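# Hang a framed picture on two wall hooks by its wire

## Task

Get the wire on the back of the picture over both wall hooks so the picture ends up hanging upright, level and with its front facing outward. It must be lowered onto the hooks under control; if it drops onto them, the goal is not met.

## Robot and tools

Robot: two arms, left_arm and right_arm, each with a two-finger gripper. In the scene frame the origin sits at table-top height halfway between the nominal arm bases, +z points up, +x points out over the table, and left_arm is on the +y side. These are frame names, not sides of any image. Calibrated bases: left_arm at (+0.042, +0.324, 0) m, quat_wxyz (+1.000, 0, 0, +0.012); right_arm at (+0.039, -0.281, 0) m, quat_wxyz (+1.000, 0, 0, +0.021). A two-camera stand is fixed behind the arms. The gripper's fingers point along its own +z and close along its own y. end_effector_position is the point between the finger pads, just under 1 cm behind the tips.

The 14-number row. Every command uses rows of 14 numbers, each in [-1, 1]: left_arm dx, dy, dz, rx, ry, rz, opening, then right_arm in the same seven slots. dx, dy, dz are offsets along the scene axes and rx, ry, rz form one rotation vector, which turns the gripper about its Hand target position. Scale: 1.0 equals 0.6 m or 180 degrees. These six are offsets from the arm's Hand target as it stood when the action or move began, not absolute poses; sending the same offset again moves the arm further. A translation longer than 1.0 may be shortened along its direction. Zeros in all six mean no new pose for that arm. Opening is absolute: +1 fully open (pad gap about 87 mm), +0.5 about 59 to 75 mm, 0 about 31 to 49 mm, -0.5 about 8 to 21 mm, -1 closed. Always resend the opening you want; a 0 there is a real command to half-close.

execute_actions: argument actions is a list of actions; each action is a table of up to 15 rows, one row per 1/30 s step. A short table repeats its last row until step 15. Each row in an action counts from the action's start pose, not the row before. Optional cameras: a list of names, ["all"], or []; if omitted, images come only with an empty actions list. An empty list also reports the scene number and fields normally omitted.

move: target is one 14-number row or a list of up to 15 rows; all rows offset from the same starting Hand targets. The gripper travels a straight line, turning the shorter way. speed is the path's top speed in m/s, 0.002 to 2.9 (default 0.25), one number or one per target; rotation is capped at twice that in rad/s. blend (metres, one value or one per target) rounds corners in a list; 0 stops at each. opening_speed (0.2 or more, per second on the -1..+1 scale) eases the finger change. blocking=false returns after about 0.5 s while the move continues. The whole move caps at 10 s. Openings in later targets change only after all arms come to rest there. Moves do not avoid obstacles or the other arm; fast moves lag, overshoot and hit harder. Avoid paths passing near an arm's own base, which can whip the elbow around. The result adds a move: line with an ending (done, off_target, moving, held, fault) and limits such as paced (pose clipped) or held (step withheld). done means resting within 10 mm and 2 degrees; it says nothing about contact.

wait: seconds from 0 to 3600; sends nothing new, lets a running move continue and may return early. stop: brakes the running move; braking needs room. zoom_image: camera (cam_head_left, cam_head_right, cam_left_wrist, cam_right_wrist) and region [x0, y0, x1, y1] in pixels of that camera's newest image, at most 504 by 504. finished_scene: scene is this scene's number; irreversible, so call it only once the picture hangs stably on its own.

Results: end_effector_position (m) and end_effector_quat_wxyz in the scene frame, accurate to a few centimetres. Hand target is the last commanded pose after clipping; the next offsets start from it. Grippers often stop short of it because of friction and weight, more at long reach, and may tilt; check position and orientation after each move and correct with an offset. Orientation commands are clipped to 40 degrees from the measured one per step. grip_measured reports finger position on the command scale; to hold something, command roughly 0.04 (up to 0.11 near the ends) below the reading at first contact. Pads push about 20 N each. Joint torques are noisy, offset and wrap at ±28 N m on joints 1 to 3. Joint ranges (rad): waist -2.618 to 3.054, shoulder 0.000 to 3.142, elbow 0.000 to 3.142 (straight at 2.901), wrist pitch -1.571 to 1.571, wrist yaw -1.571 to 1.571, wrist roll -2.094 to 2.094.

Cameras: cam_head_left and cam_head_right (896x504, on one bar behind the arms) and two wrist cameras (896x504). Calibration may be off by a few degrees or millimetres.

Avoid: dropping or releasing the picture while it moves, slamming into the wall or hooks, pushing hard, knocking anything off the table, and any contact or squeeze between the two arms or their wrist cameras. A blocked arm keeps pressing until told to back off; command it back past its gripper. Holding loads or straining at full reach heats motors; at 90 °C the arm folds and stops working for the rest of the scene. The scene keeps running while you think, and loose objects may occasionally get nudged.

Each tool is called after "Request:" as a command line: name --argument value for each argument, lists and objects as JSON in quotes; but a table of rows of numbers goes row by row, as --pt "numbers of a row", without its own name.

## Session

Request:
execute_actions --actions '[]'

Request:
zoom_image --camera "cam_head_left" --region '[360, 0, 560, 190]'

Request:
zoom_image --camera "cam_head_right" --region '[360, 0, 560, 190]'

Scene clock: 0.00 s.
left_arm: end_effector_position=(+0.4195, +0.3638, +0.0373) grip_measured=+1.000 end_effector_quat_wxyz=(+0.554, -0.058, +0.824, +0.101) | right_arm: end_effector_position=(+0.4085, -0.2453, +0.0318) grip_measured=+1.000 end_effector_quat_wxyz=(+0.558, -0.028, +0.829, +0.019)
Joint positions: left_arm=[-0.031 1.596 0.373 0.838 -0.239 0.016 1] | right_arm=[0.07 1.574 0.329 0.858 0.043 0.016 1]
Joint velocities: within noise
Joint torques (N m): no reading
Heat: left arm: 27 °C; right arm: 27 °C.
Hand target: left_arm +0.4222, +0.3638, +0.0415; +0.560, -0.058, +0.821, +0.101 | right_arm +0.4112, -0.2450, +0.0360; +0.563, -0.028, +0.826, +0.019
Tool commands: left_gripper/opening=+1.0 right_gripper/opening=+1.0
camera_calibration:
cam_left_wrist: T_world_to_cam=[[0.23028, -0.96747, -0.10475, 0.25662], [-0.93344, -0.18918, -0.3048, 0.49236], [0.27507, 0.16797, -0.94664, 0.00183]] pos_world=[0.39998, 0.34111, 0.17869]
cam_right_wrist: T_world_to_cam=[[0.08984, -0.99586, 0.01379, -0.28292], [-0.93442, -0.08907, -0.34486, 0.39561], [0.34466, 0.0181, -0.93855, 0.03917]] pos_world=[0.38158, -0.24723, 0.17709]

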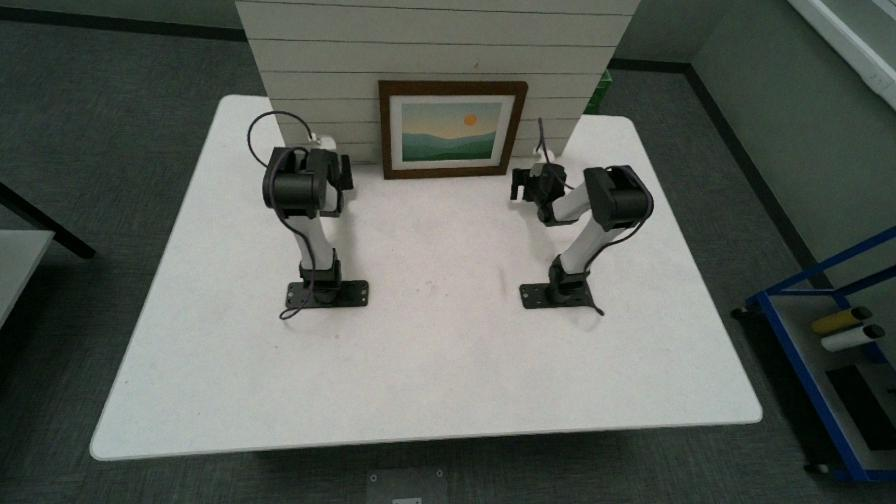

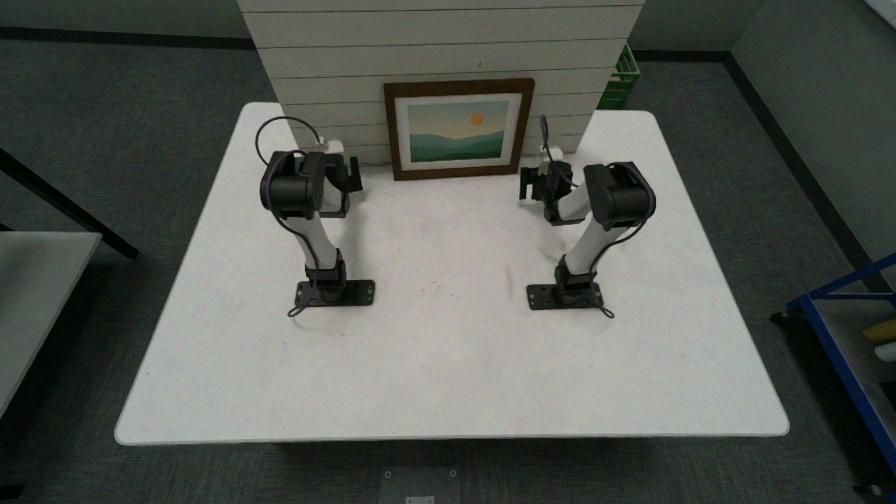

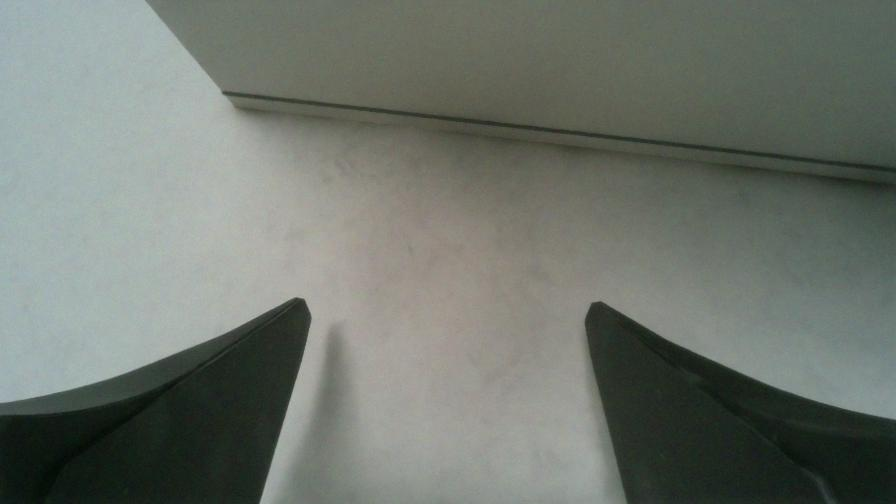

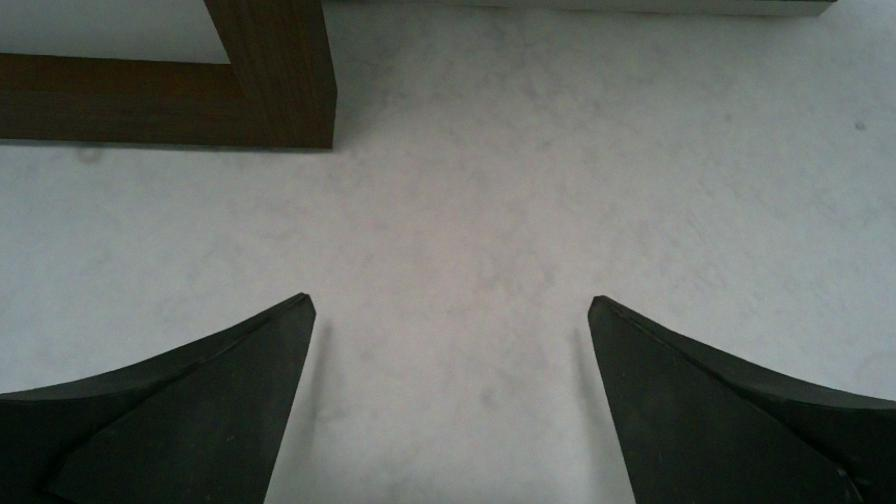

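Scaled by 2.520.

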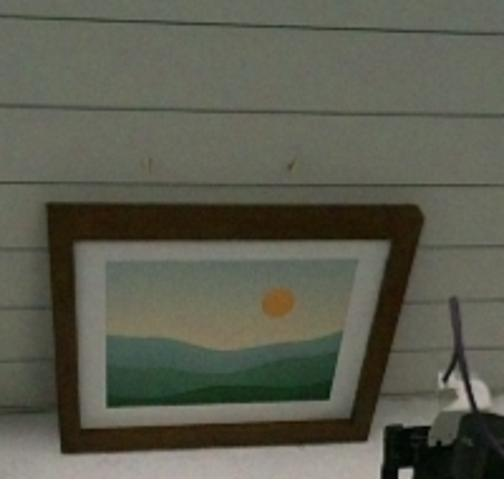

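Scaled by 2.520.

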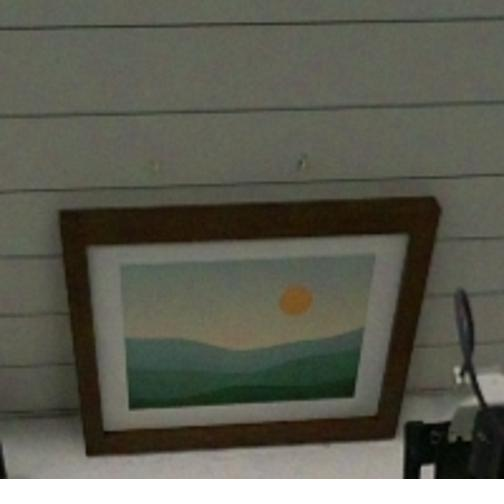

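Request:
move --pt "-0.062 -0.123 0.1475 -0.0108 -0.0362 -0.0216 0.15 -0.002 0.0167 0.14 0.0028 -0.0358 0.0028 0.15" --pt "-0.0108 -0.3163 0.2108 -0.0216 -0.0724 -0.0432 0.15 0.0732 0.1042 0.219 0.0056 -0.0717 0.0057 0.15" --speed 0.3 --blend '[0.03,0]' --cameras '["cam_left_wrist","cam_right_wrist","cam_head_left","cam_head_right"]'

Request:
zoom_image --camera "cam_left_wrist" --region '[260, 60, 640, 340]'

Request:
zoom_image --camera "cam_right_wrist" --region '[260, 60, 640, 340]'

Request:
zoom_image --camera "cam_head_left" --region '[390, 40, 510, 90]'

Request:
zoom_image --camera "cam_head_right" --region '[390, 40, 510, 90]'

Scene clock: 9.27 s.
left_arm: end_effector_position=(+0.4128, +0.1782, +0.1632) grip_measured=+0.150 end_effector_quat_wxyz=(+0.650, -0.023, +0.759, +0.030) | right_arm: end_effector_position=(+0.4496, -0.1850, +0.1600) grip_measured=+0.150 end_effector_quat_wxyz=(+0.647, -0.041, +0.761, +0.026)
Joint positions: left_arm=[-0.687 1.374 0.609 0.559 -0.729 -0.122 0.575] | right_arm=[0.274 1.377 0.591 0.619 0.22 0.023 0.575]
Joint torques (N m): left_arm=[-0.75 -3.77 10.13 1.79 -0.33 -0.14] | right_arm=[0.34 -4.08 10.43 2.02 0.12 0.2]
Heat: left arm: 30 °C; right arm: 28 °C.
Hand target: left_arm +0.4156, +0.1739, +0.1679; +0.652, -0.033, +0.757, +0.028 | right_arm +0.4551, -0.1824, +0.1674; +0.652, -0.033, +0.757, +0.028
Off the commanded pose: left_arm 0.007 m, 1 deg | right_arm 0.010 m, 1 deg.
move: done
cam_left_wrist: T_world_to_cam=[[0.09756, -0.99516, -0.01189, 0.13637], [-0.85833, -0.07809, -0.50712, 0.47148], [0.50374, 0.05968, -0.86179, 0.06508]] pos_world=[0.3586, 0.16864, 0.29681]
cam_right_wrist: T_world_to_cam=[[0.11482, -0.99291, 0.03084, -0.24175], [-0.83094, -0.113, -0.54477, 0.46459], [0.54439, 0.03692, -0.83802, 0.04183]] pos_world=[0.39103, -0.18908, 0.29561]

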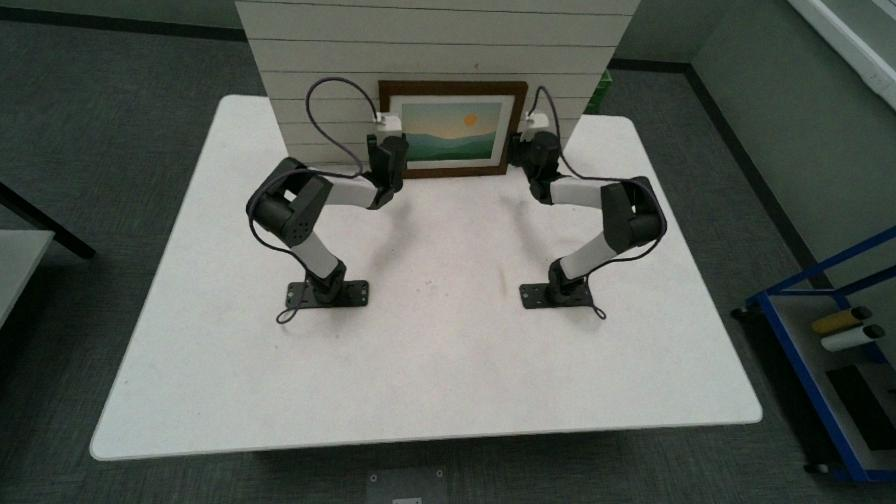

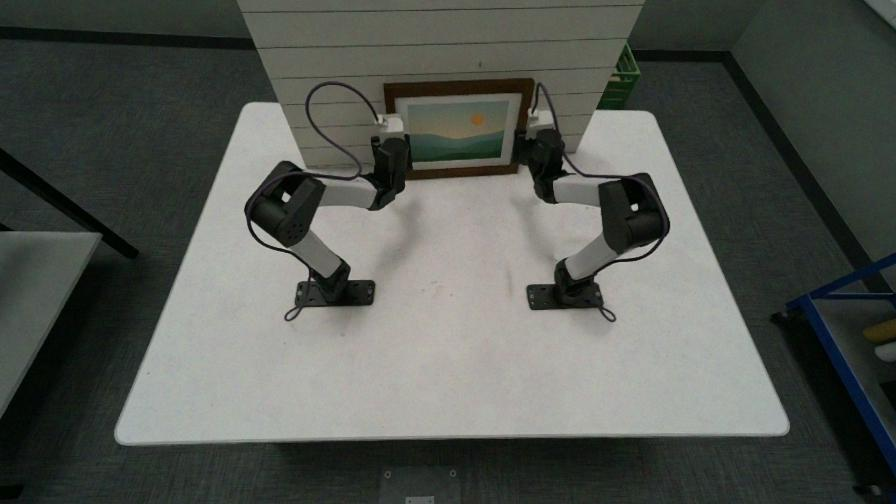

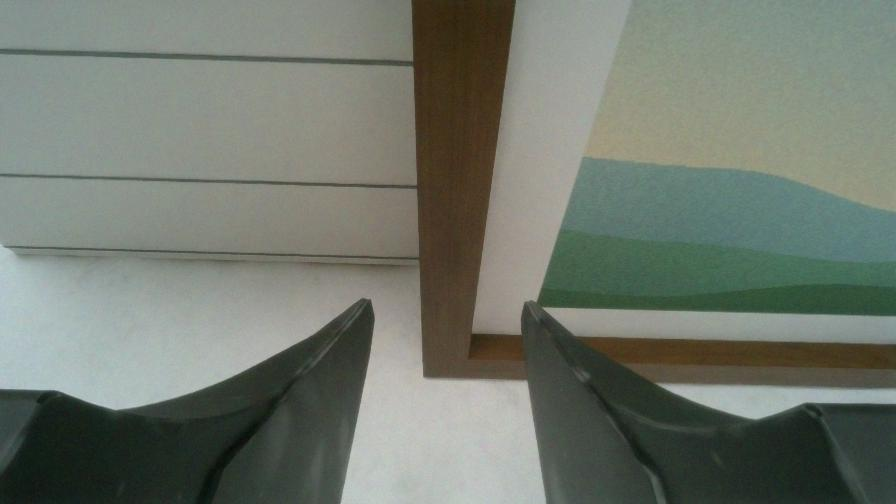

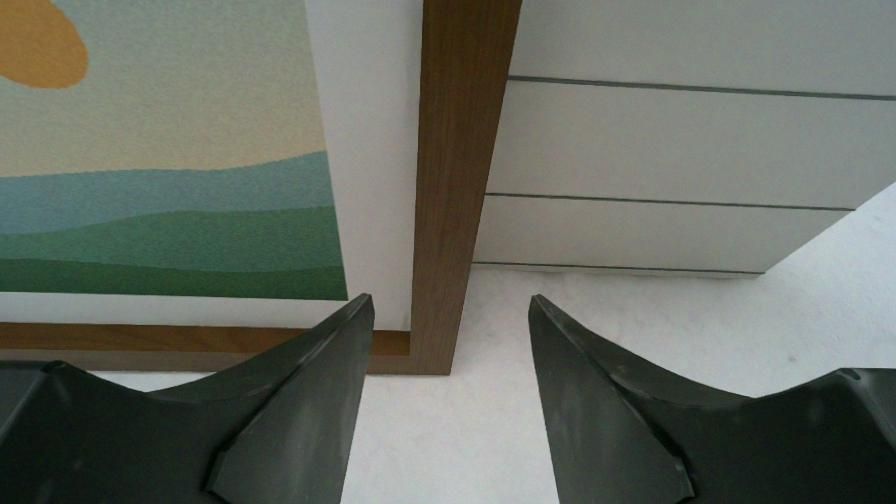

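Scaled by 1.326.

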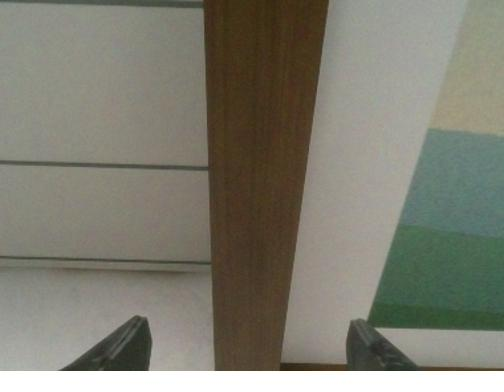

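Scaled by 1.326.

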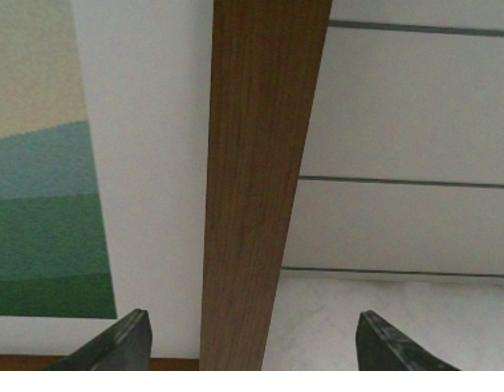

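Scaled by 4.200.

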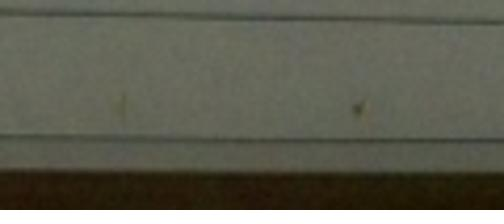

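Scaled by 4.200.

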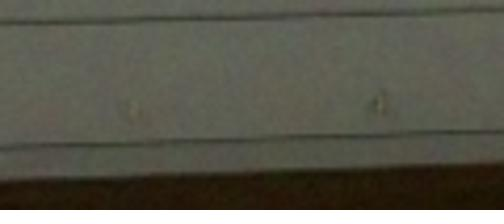

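Request:
move --target '[0.0933,0.0043,-0.005,0,-0.006,0,0.15,0.0933,0.007,-0.005,0,-0.006,0,0.15]' --speed 0.15 --cameras '["cam_left_wrist","cam_right_wrist"]'

Request:
zoom_image --camera "cam_left_wrist" --region '[300, 200, 600, 400]'

Request:
zoom_image --camera "cam_right_wrist" --region '[300, 200, 600, 400]'

Scene clock: 13.47 s.
left_arm: end_effector_position=(+0.4627, +0.1773, +0.1555) grip_measured=+0.150 end_effector_quat_wxyz=(+0.649, -0.027, +0.760, +0.030) | right_arm: end_effector_position=(+0.5016, -0.1815, +0.1515) grip_measured=+0.150 end_effector_quat_wxyz=(+0.643, -0.032, +0.765, +0.018)
Joint positions: left_arm=[-0.588 1.564 0.74 0.627 -0.637 -0.107 0.575] | right_arm=[0.245 1.603 0.766 0.661 0.215 0.023 0.575]
Joint torques (N m): left_arm=[0.84 -5.14 9.96 2.17 -0.14 0.07] | right_arm=[-0.85 -5.86 10.15 2.35 -0.23 0.08]
Heat: left arm: 30 °C; right arm: 29 °C.
Hand target: left_arm +0.4716, +0.1765, +0.1650; +0.659, -0.033, +0.751, +0.027 | right_arm +0.5111, -0.1781, +0.1643; +0.659, -0.033, +0.751, +0.028
Off the commanded pose: left_arm 0.013 m, 2 deg | right_arm 0.016 m, 3 deg.
move: off_target (left_arm, right_arm)
cam_left_wrist: T_world_to_cam=[[0.10396, -0.99456, -0.00696, 0.1267], [-0.86007, -0.08638, -0.50281, 0.51199], [0.49947, 0.05826, -0.86437, 0.03598]] pos_world=[0.4092, 0.16814, 0.28941]
cam_right_wrist: T_world_to_cam=[[0.09117, -0.99533, 0.03185, -0.23274], [-0.83849, -0.09398, -0.53675, 0.50963], [0.53724, 0.02223, -0.84314, 0.00802]] pos_world=[0.44423, -0.18394, 0.28773]

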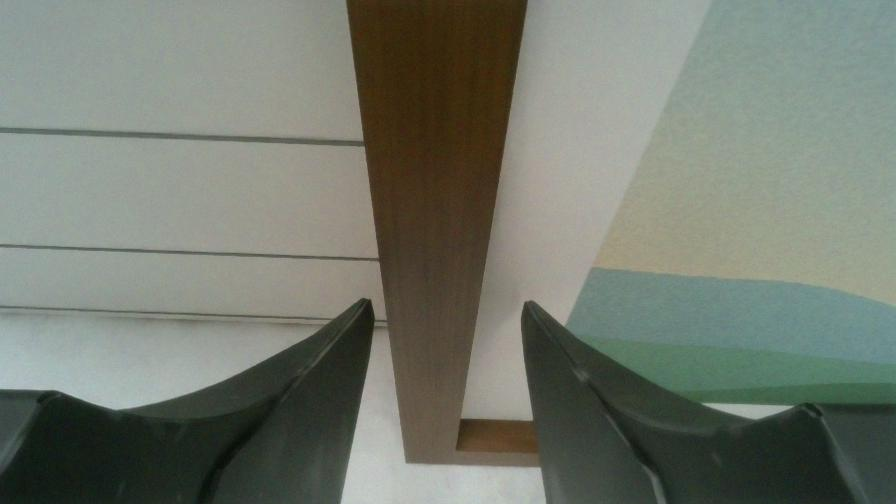

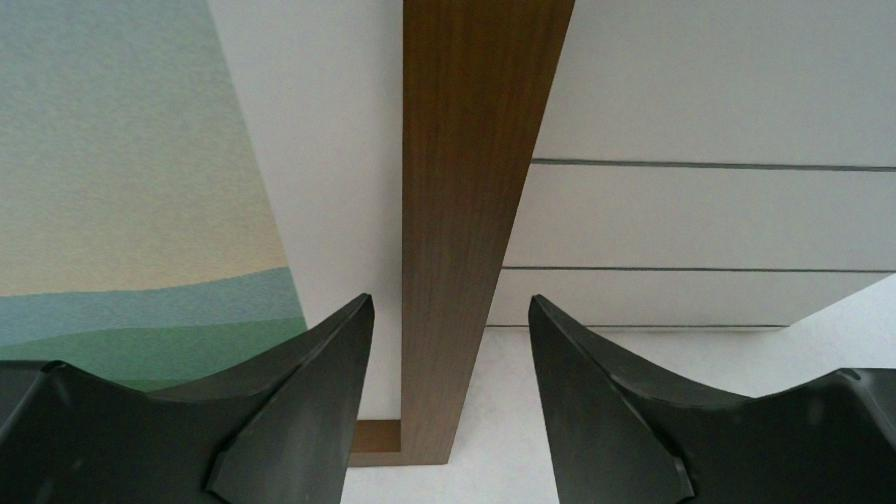

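Scaled by 1.680.

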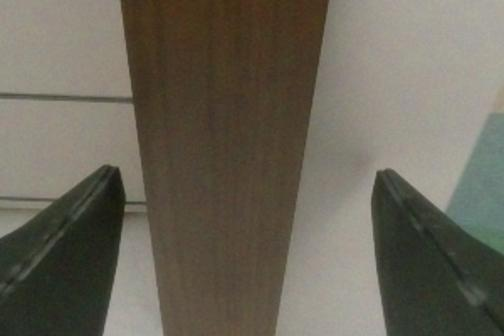

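Scaled by 1.680.

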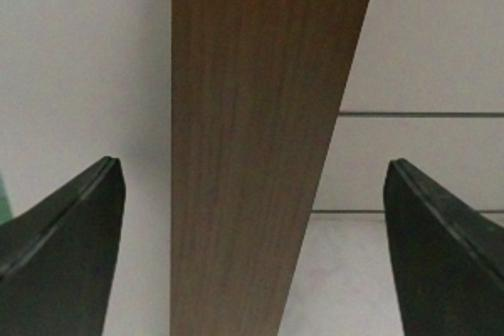

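Request:
move --pt "0.0165 0.0115 -0.002 0 0 0 0.15 0.0165 0.006 -0.002 0 0 0 0.15" --pt "0.0165 0.0115 -0.002 0 0 0 -0.6 0.0165 0.006 -0.002 0 0 0 -0.6" --speed 0.06 --opening_speed 0.6 --cameras '["all"]'

Request:
zoom_image --camera "cam_left_wrist" --region '[300, 200, 600, 400]'

Request:
zoom_image --camera "cam_right_wrist" --region '[300, 200, 600, 400]'

Scene clock: 16.77 s.
left_arm: end_effector_position=(+0.4710, +0.1847, +0.1546) grip_measured=-0.238 end_effector_quat_wxyz=(+0.648, -0.020, +0.761, +0.035) | right_arm: end_effector_position=(+0.5093, -0.1783, +0.1511) grip_measured=-0.263 end_effector_quat_wxyz=(+0.644, -0.035, +0.764, +0.021)
Joint positions: left_arm=[-0.554 1.58 0.751 0.636 -0.601 -0.082 0.381] | right_arm=[0.243 1.633 0.795 0.662 0.204 0.023 0.369]
Joint torques (N m): left_arm=[1.01 -4.68 10.29 2.18 -0.07 -0.09] | right_arm=[-0.53 -5.26 11.02 2.37 -0.11 0.09]
Heat: left arm: 31 °C; right arm: 29 °C.
Hand target: left_arm +0.4815, +0.1835, +0.1637; +0.659, -0.033, +0.751, +0.028 | right_arm +0.5210, -0.1747, +0.1630; +0.659, -0.033, +0.751, +0.028
Off the commanded pose: left_arm 0.014 m, 2 deg | right_arm 0.017 m, 2 deg.
move: off_target (left_arm, right_arm); target 2's new opening was sent with right_arm's hand 0.018 m and 3 deg from that target
cam_left_wrist: T_world_to_cam=[[0.09956, -0.99475, -0.02354, 0.13784], [-0.8614, -0.07432, -0.50245, 0.51769], [0.49807, 0.0703, -0.86428, 0.02896]] pos_world=[0.4178, 0.17356, 0.28839]
cam_right_wrist: T_world_to_cam=[[0.09969, -0.99457, 0.02989, -0.23411], [-0.83752, -0.10009, -0.53715, 0.51462], [0.53723, 0.02852, -0.84296, 0.0045]] pos_world=[0.45193, -0.18145, 0.28723]

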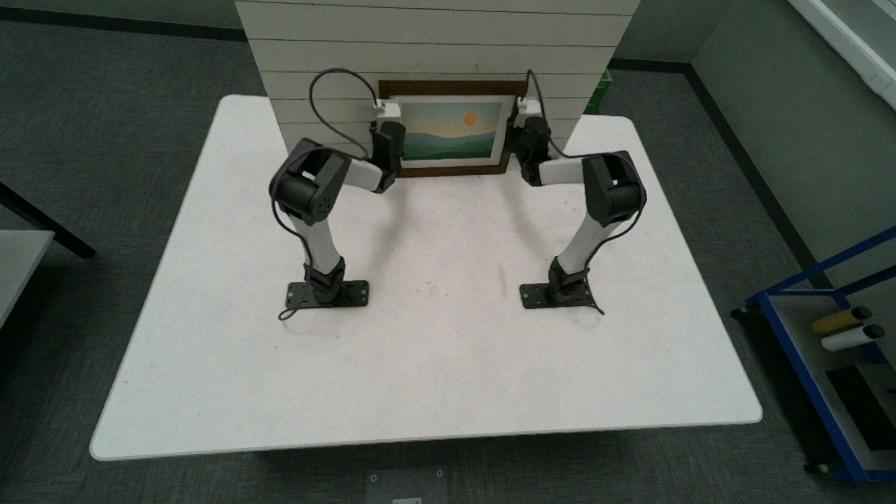

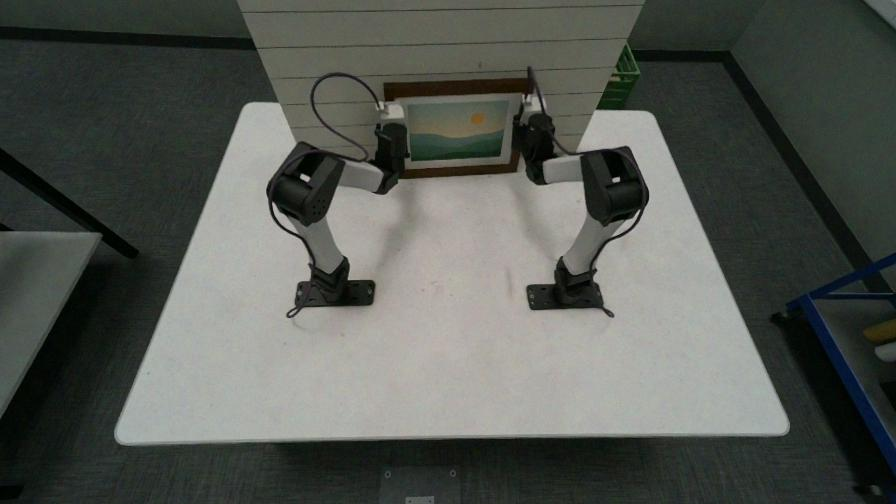

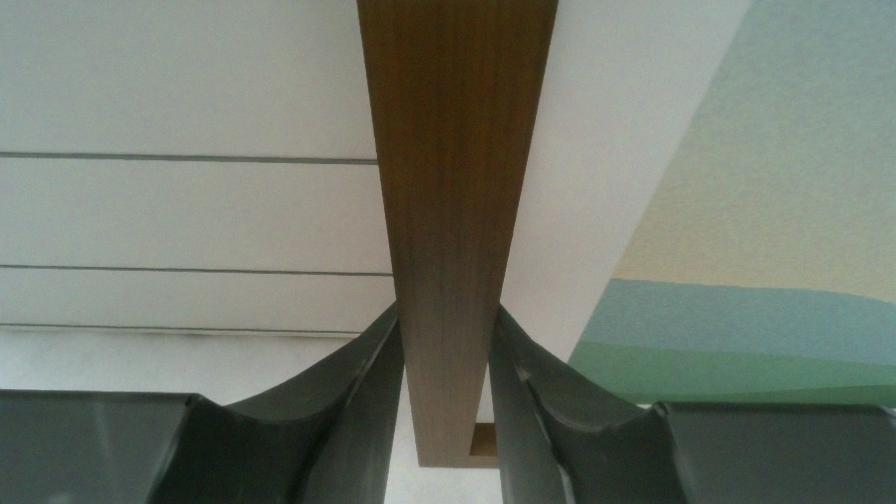

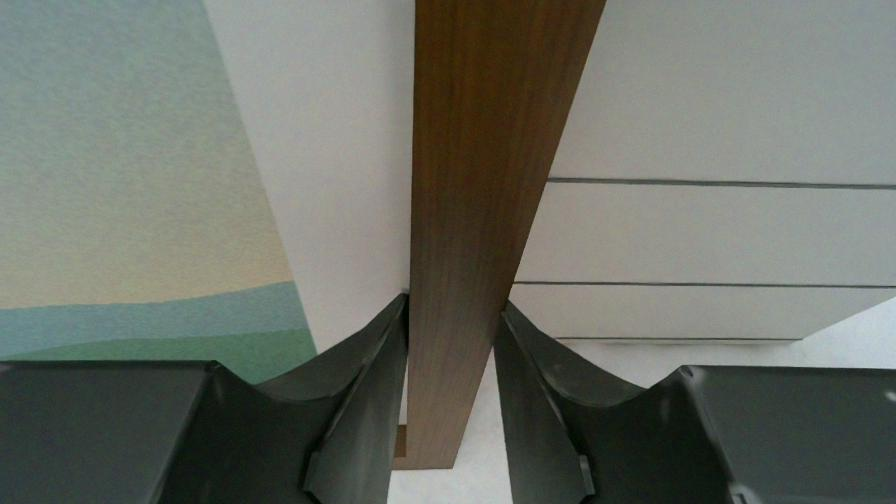

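Scaled by 1.680.

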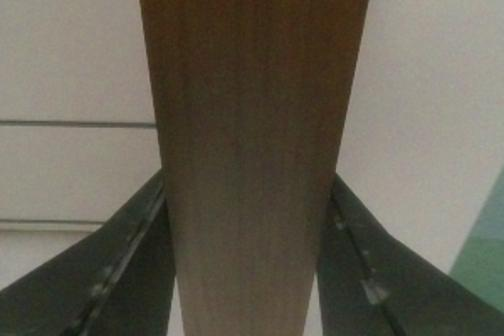

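Scaled by 1.680.

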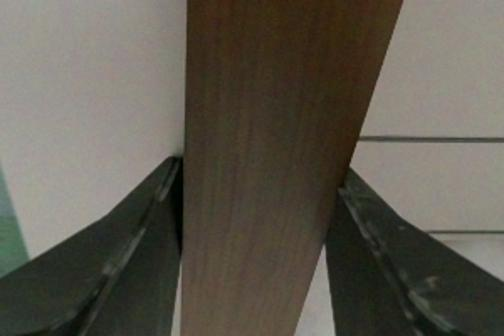

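Request:
move --pt "-0.0667 0 0.122 0 -0.03 0 -0.6 -0.0667 0 0.108 0 -0.025 0 -0.6" --pt "-0.0708 0.0458 0.4055 0 -0.032 0 -0.6 -0.0708 0.0458 0.3883 0 -0.027 0 -0.6" --speed '[0.08, 0.14]' --blend '[0.03, 0]' --cameras '["cam_head_left","cam_head_right"]'

Scene clock: 23.50 s.
left_arm: end_effector_position=(+0.4307, +0.2133, +0.3572) grip_measured=-0.240 end_effector_quat_wxyz=(+0.647, -0.007, +0.761, +0.053) | right_arm: end_effector_position=(+0.4737, -0.1505, +0.3499) grip_measured=-0.261 end_effector_quat_wxyz=(+0.643, -0.037, +0.764, +0.024)
Joint positions: left_arm=[-0.548 1.277 1.335 -0.25 -0.605 -0.038 0.38] | right_arm=[0.365 1.403 1.405 -0.183 0.319 0.046 0.369]
Joint torques (N m): left_arm=[0.24 -5.23 13.71 2.83 -0.12 0.02] | right_arm=[0.92 -6.46 13.46 2.76 0.16 -0.28]
Heat: left arm: 33 °C; right arm: 31 °C.
Hand target: left_arm +0.4390, +0.2109, +0.4070; +0.696, -0.034, +0.717, +0.026 | right_arm +0.4784, -0.1472, +0.3961; +0.690, -0.034, +0.722, +0.026
Off the commanded pose: left_arm 0.051 m, 9 deg | right_arm 0.046 m, 7 deg.
move: off_target (left_arm, right_arm)

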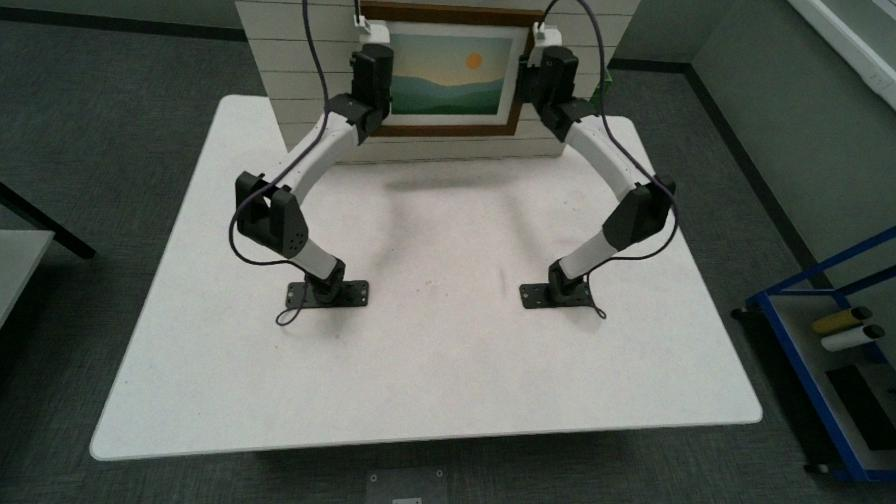

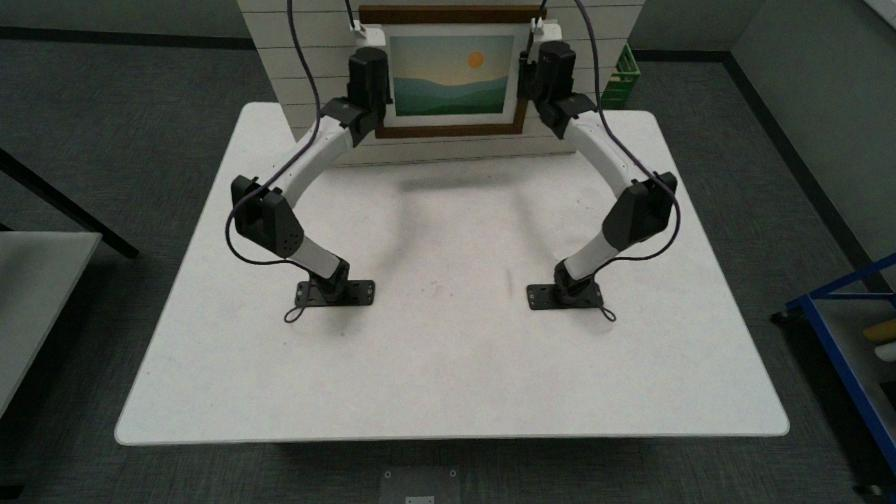

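Request:
zoom_image --camera "cam_head_left" --region '[320, 0, 620, 168]'

Request:
zoom_image --camera "cam_head_right" --region '[320, 0, 620, 168]'

Scaled by 1.680.

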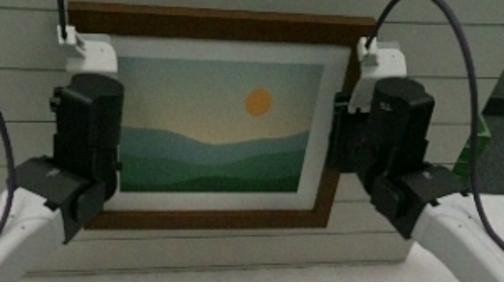

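Scaled by 1.680.

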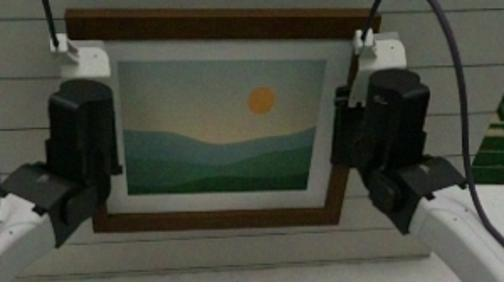

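Request:
zoom_image --camera "cam_head_right" --region '[350, 90, 600, 180]'

Request:
zoom_image --camera "cam_head_right" --region '[340, 0, 590, 90]'

Scaled by 2.016.

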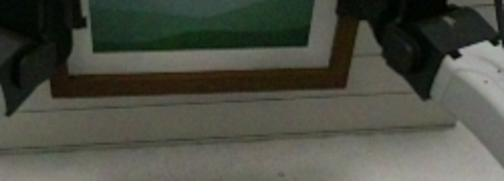

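Scaled by 2.016.

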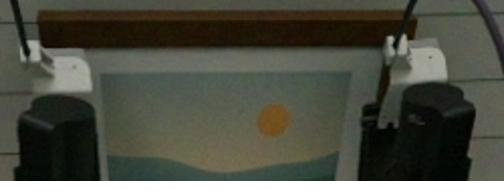

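Request:
move --pt "0.01 0 0.025 0 0 0 -0.6 0.005 0 0.045 0 0 0 -0.6" --pt "0.0367 0 0.025 0 0 0 -0.6 0.03 0 0.045 0 0 0 -0.6" --speed '[0.08, 0.08]' --blend '[0.01, 0]' --cameras '["cam_head_left","cam_head_right"]'

Request:
zoom_image --camera "cam_head_right" --region '[340, 0, 590, 170]'

Request:
zoom_image --camera "cam_head_left" --region '[340, 0, 590, 170]'

Scene clock: 33.13 s.
left_arm: end_effector_position=(+0.4519, +0.2122, +0.3744) grip_measured=-0.238 end_effector_quat_wxyz=(+0.648, -0.011, +0.760, +0.046) | right_arm: end_effector_position=(+0.4907, -0.1517, +0.3752) grip_measured=-0.263 end_effector_quat_wxyz=(+0.642, -0.034, +0.766, +0.013)
Joint positions: left_arm=[-0.509 1.362 1.464 -0.287 -0.562 -0.043 0.381] | right_arm=[0.351 1.495 1.595 -0.287 0.324 0.036 0.369]
Joint torques (N m): left_arm=[0.31 -5.39 13.53 2.85 -0.16 0.11] | right_arm=[0.09 -7.02 13.49 2.84 -0.11 -0.2]
Heat: left arm: 36 °C; right arm: 34 °C.
Hand target: left_arm +0.4610, +0.2110, +0.4221; +0.696, -0.034, +0.717, +0.026 | right_arm +0.4964, -0.1472, +0.4232; +0.690, -0.034, +0.722, +0.026
Off the commanded pose: left_arm 0.049 m, 8 deg | right_arm 0.048 m, 8 deg.
move: off_target (left_arm, right_arm); blend cut to 0.008 m at target 1

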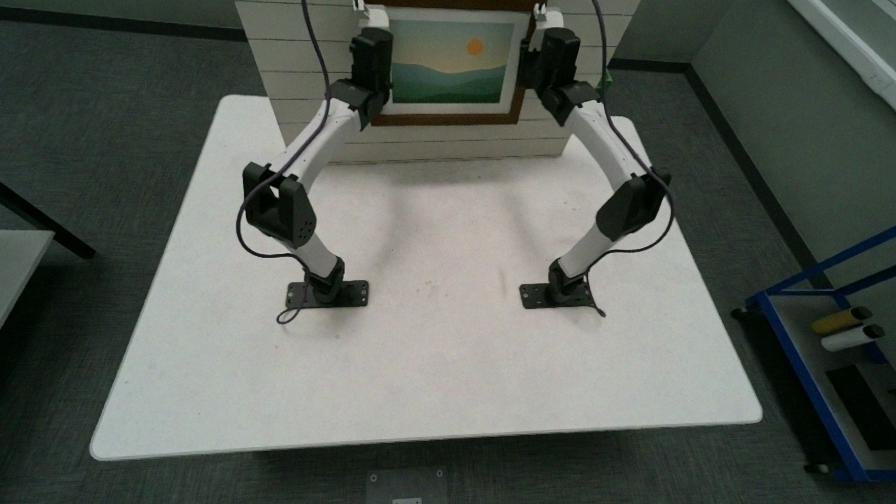

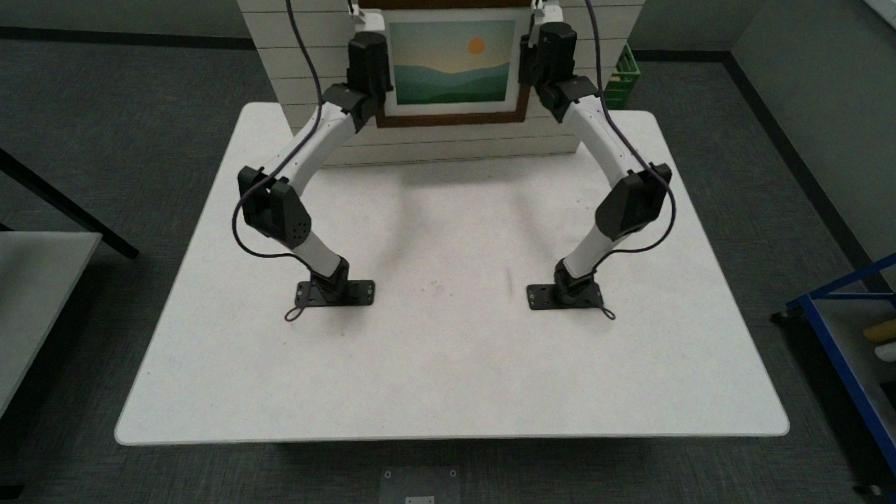

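Scaled by 2.016.

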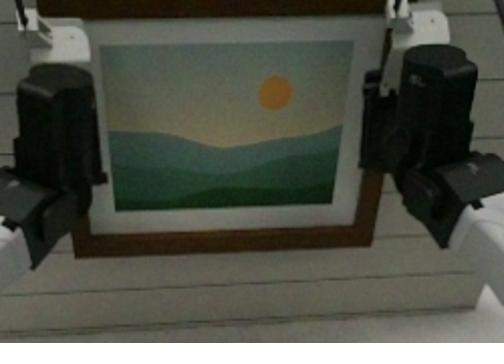

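Scaled by 2.016.

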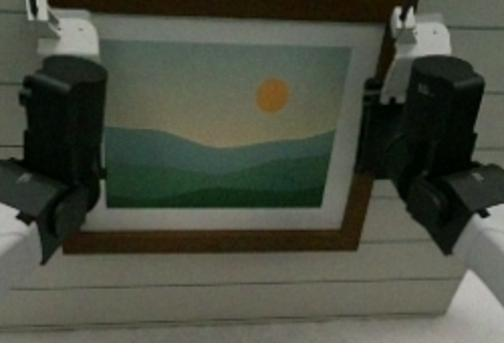

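Request:
move --target '[0.04,0,0,0,-0.015,0,-0.6,0.039,0,0.005,0,-0.015,0,-0.6]' --speed 0.07 --cameras '["cam_head_left","cam_head_right"]'

Request:
zoom_image --camera "cam_head_right" --region '[340, 0, 590, 170]'

Request:
zoom_image --camera "cam_head_left" --region '[340, 0, 590, 170]'

Scene clock: 36.97 s.
left_arm: end_effector_position=(+0.4695, +0.2122, +0.3701) grip_measured=-0.238 end_effector_quat_wxyz=(+0.654, -0.017, +0.755, +0.044) | right_arm: end_effector_position=(+0.5108, -0.1523, +0.3738) grip_measured=-0.265 end_effector_quat_wxyz=(+0.652, -0.028, +0.757, +0.012)
Joint positions: left_arm=[-0.484 1.406 1.464 -0.224 -0.543 -0.041 0.381] | right_arm=[0.331 1.546 1.608 -0.219 0.315 0.031 0.368]
Joint torques (N m): left_arm=[0.85 -5.72 12.6 3.29 -0.04 0.32] | right_arm=[-0.34 -7.27 13.6 3.04 -0.23 -0.35]
Heat: left arm: 38 °C; right arm: 36 °C.
Hand target: left_arm +0.4850, +0.2110, +0.4221; +0.713, -0.035, +0.700, +0.025 | right_arm +0.5198, -0.1471, +0.4262; +0.707, -0.035, +0.706, +0.026
Off the commanded pose: left_arm 0.054 m, 10 deg | right_arm 0.053 m, 9 deg.
move: off_target (left_arm, right_arm)

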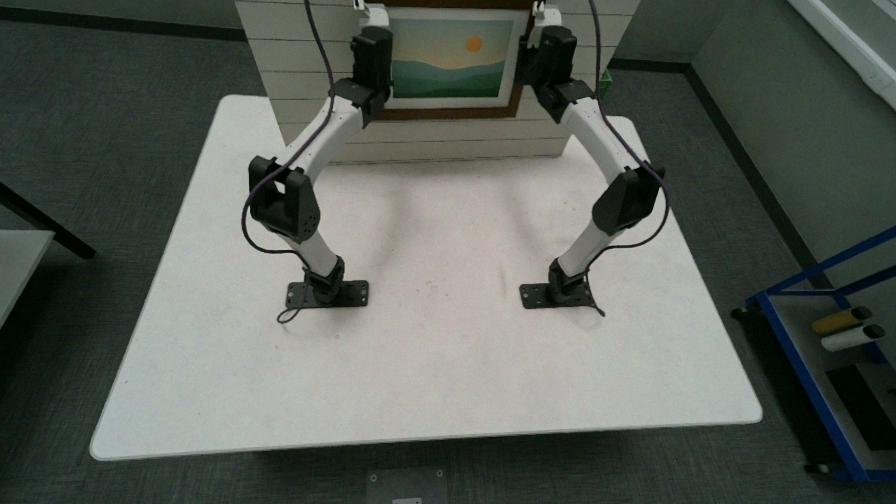

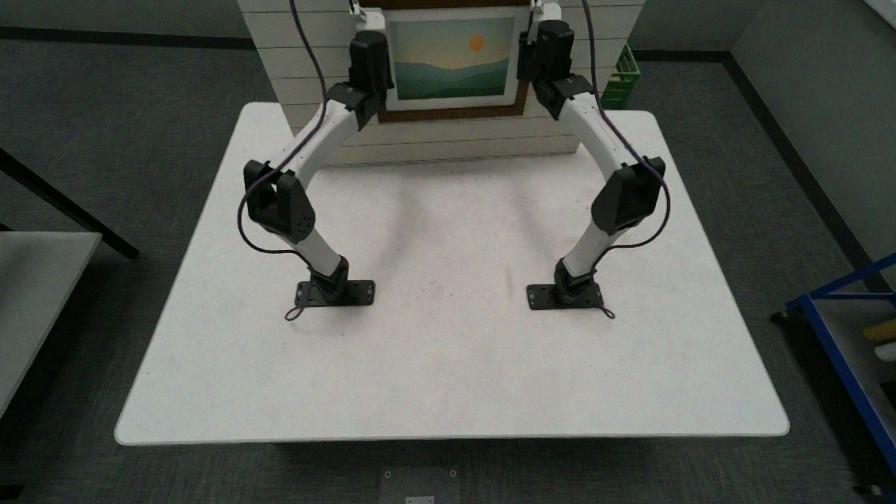

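Scaled by 2.016.

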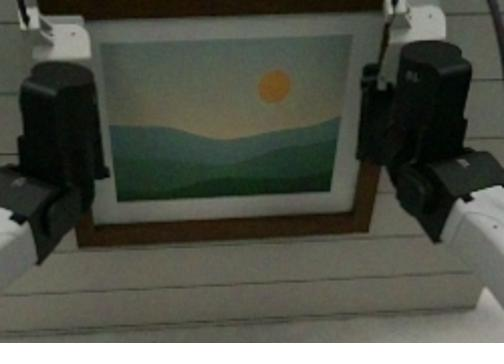

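Scaled by 2.016.

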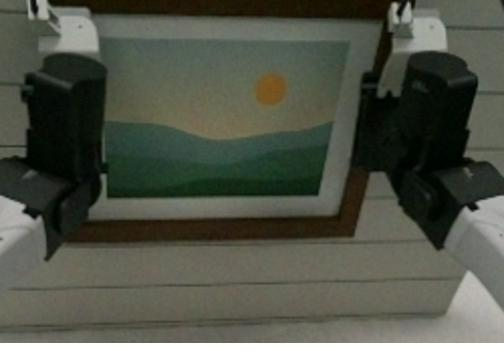

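Request:
move --pt "0.02 0 0 0 -0.012 0 -0.6 0.02 0 0 0 -0.012 0 -0.6" --pt "0.02 0 -0.06 0 -0.012 0 -0.6 0.02 0 -0.06 0 -0.012 0 -0.6" --speed '[0.05, 0.06]' --blend '[0.005, 0]' --cameras '["cam_head_left","cam_head_right"]'

Request:
zoom_image --camera "cam_head_right" --region '[340, 0, 590, 170]'

Request:
zoom_image --camera "cam_head_left" --region '[340, 0, 590, 170]'

Scene clock: 39.93 s.
left_arm: end_effector_position=(+0.4803, +0.2135, +0.3683) grip_measured=-0.239 end_effector_quat_wxyz=(+0.690, -0.022, +0.723, +0.040) | right_arm: end_effector_position=(+0.5237, -0.1523, +0.3764) grip_measured=-0.268 end_effector_quat_wxyz=(+0.693, -0.031, +0.720, +0.013)
Joint positions: left_arm=[-0.471 1.392 1.345 -0.006 -0.534 0 0.38] | right_arm=[0.321 1.54 1.5 0 0.303 -0.013 0.366]
Joint torques (N m): left_arm=[1.4 -3.23 8.23 3.22 0.14 0.06] | right_arm=[-0.66 -6.02 7.51 3.01 -0.3 -0.06]
Heat: left arm: 39 °C; right arm: 36 °C.
Hand target: left_arm +0.4970, +0.2109, +0.3859; +0.726, -0.035, +0.687, +0.024 | right_arm +0.5318, -0.1472, +0.3902; +0.720, -0.035, +0.692, +0.025
Off the commanded pose: left_arm 0.025 m, 6 deg | right_arm 0.017 m, 5 deg.
move: off_target (left_arm, right_arm)

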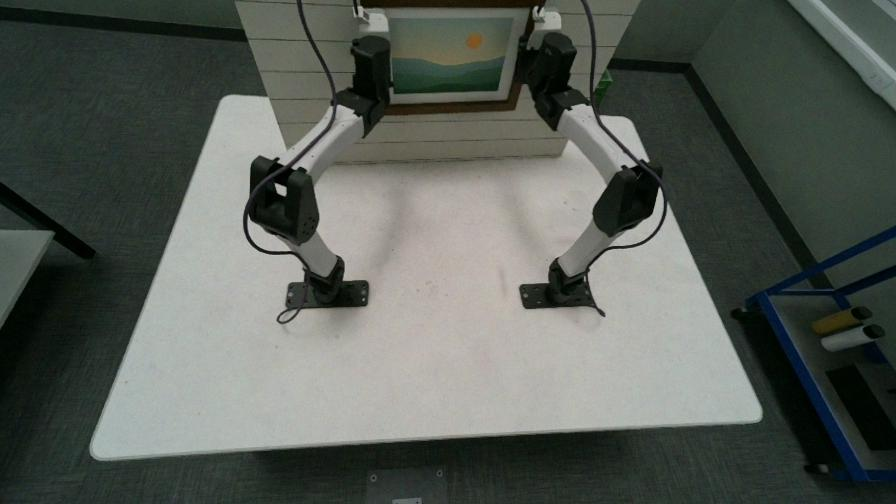

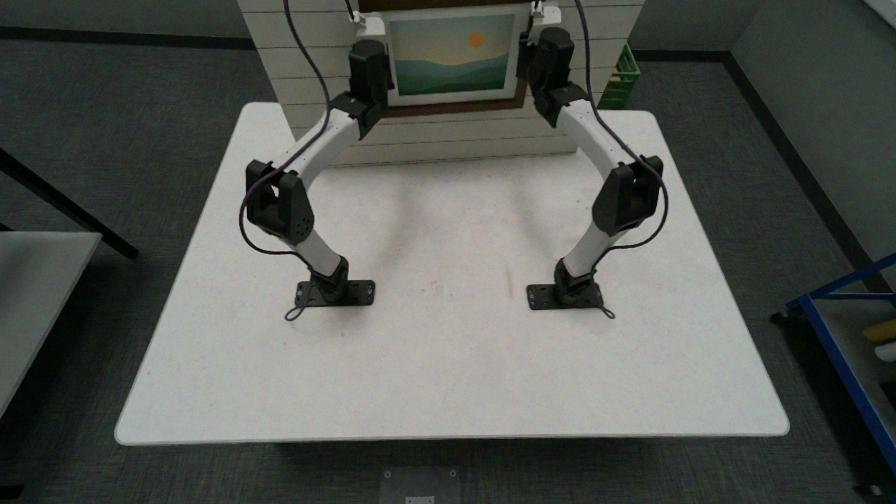

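Scaled by 2.016.

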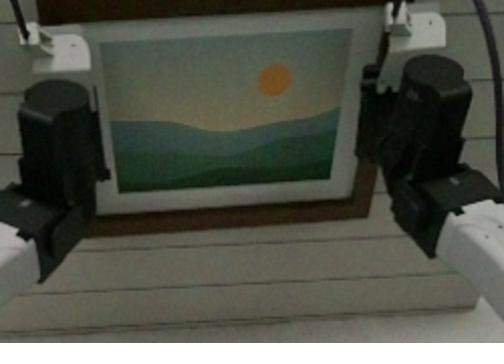

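Scaled by 2.016.

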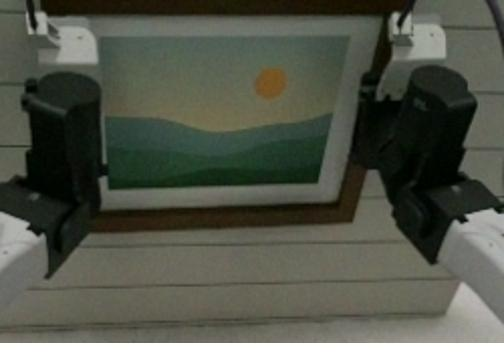

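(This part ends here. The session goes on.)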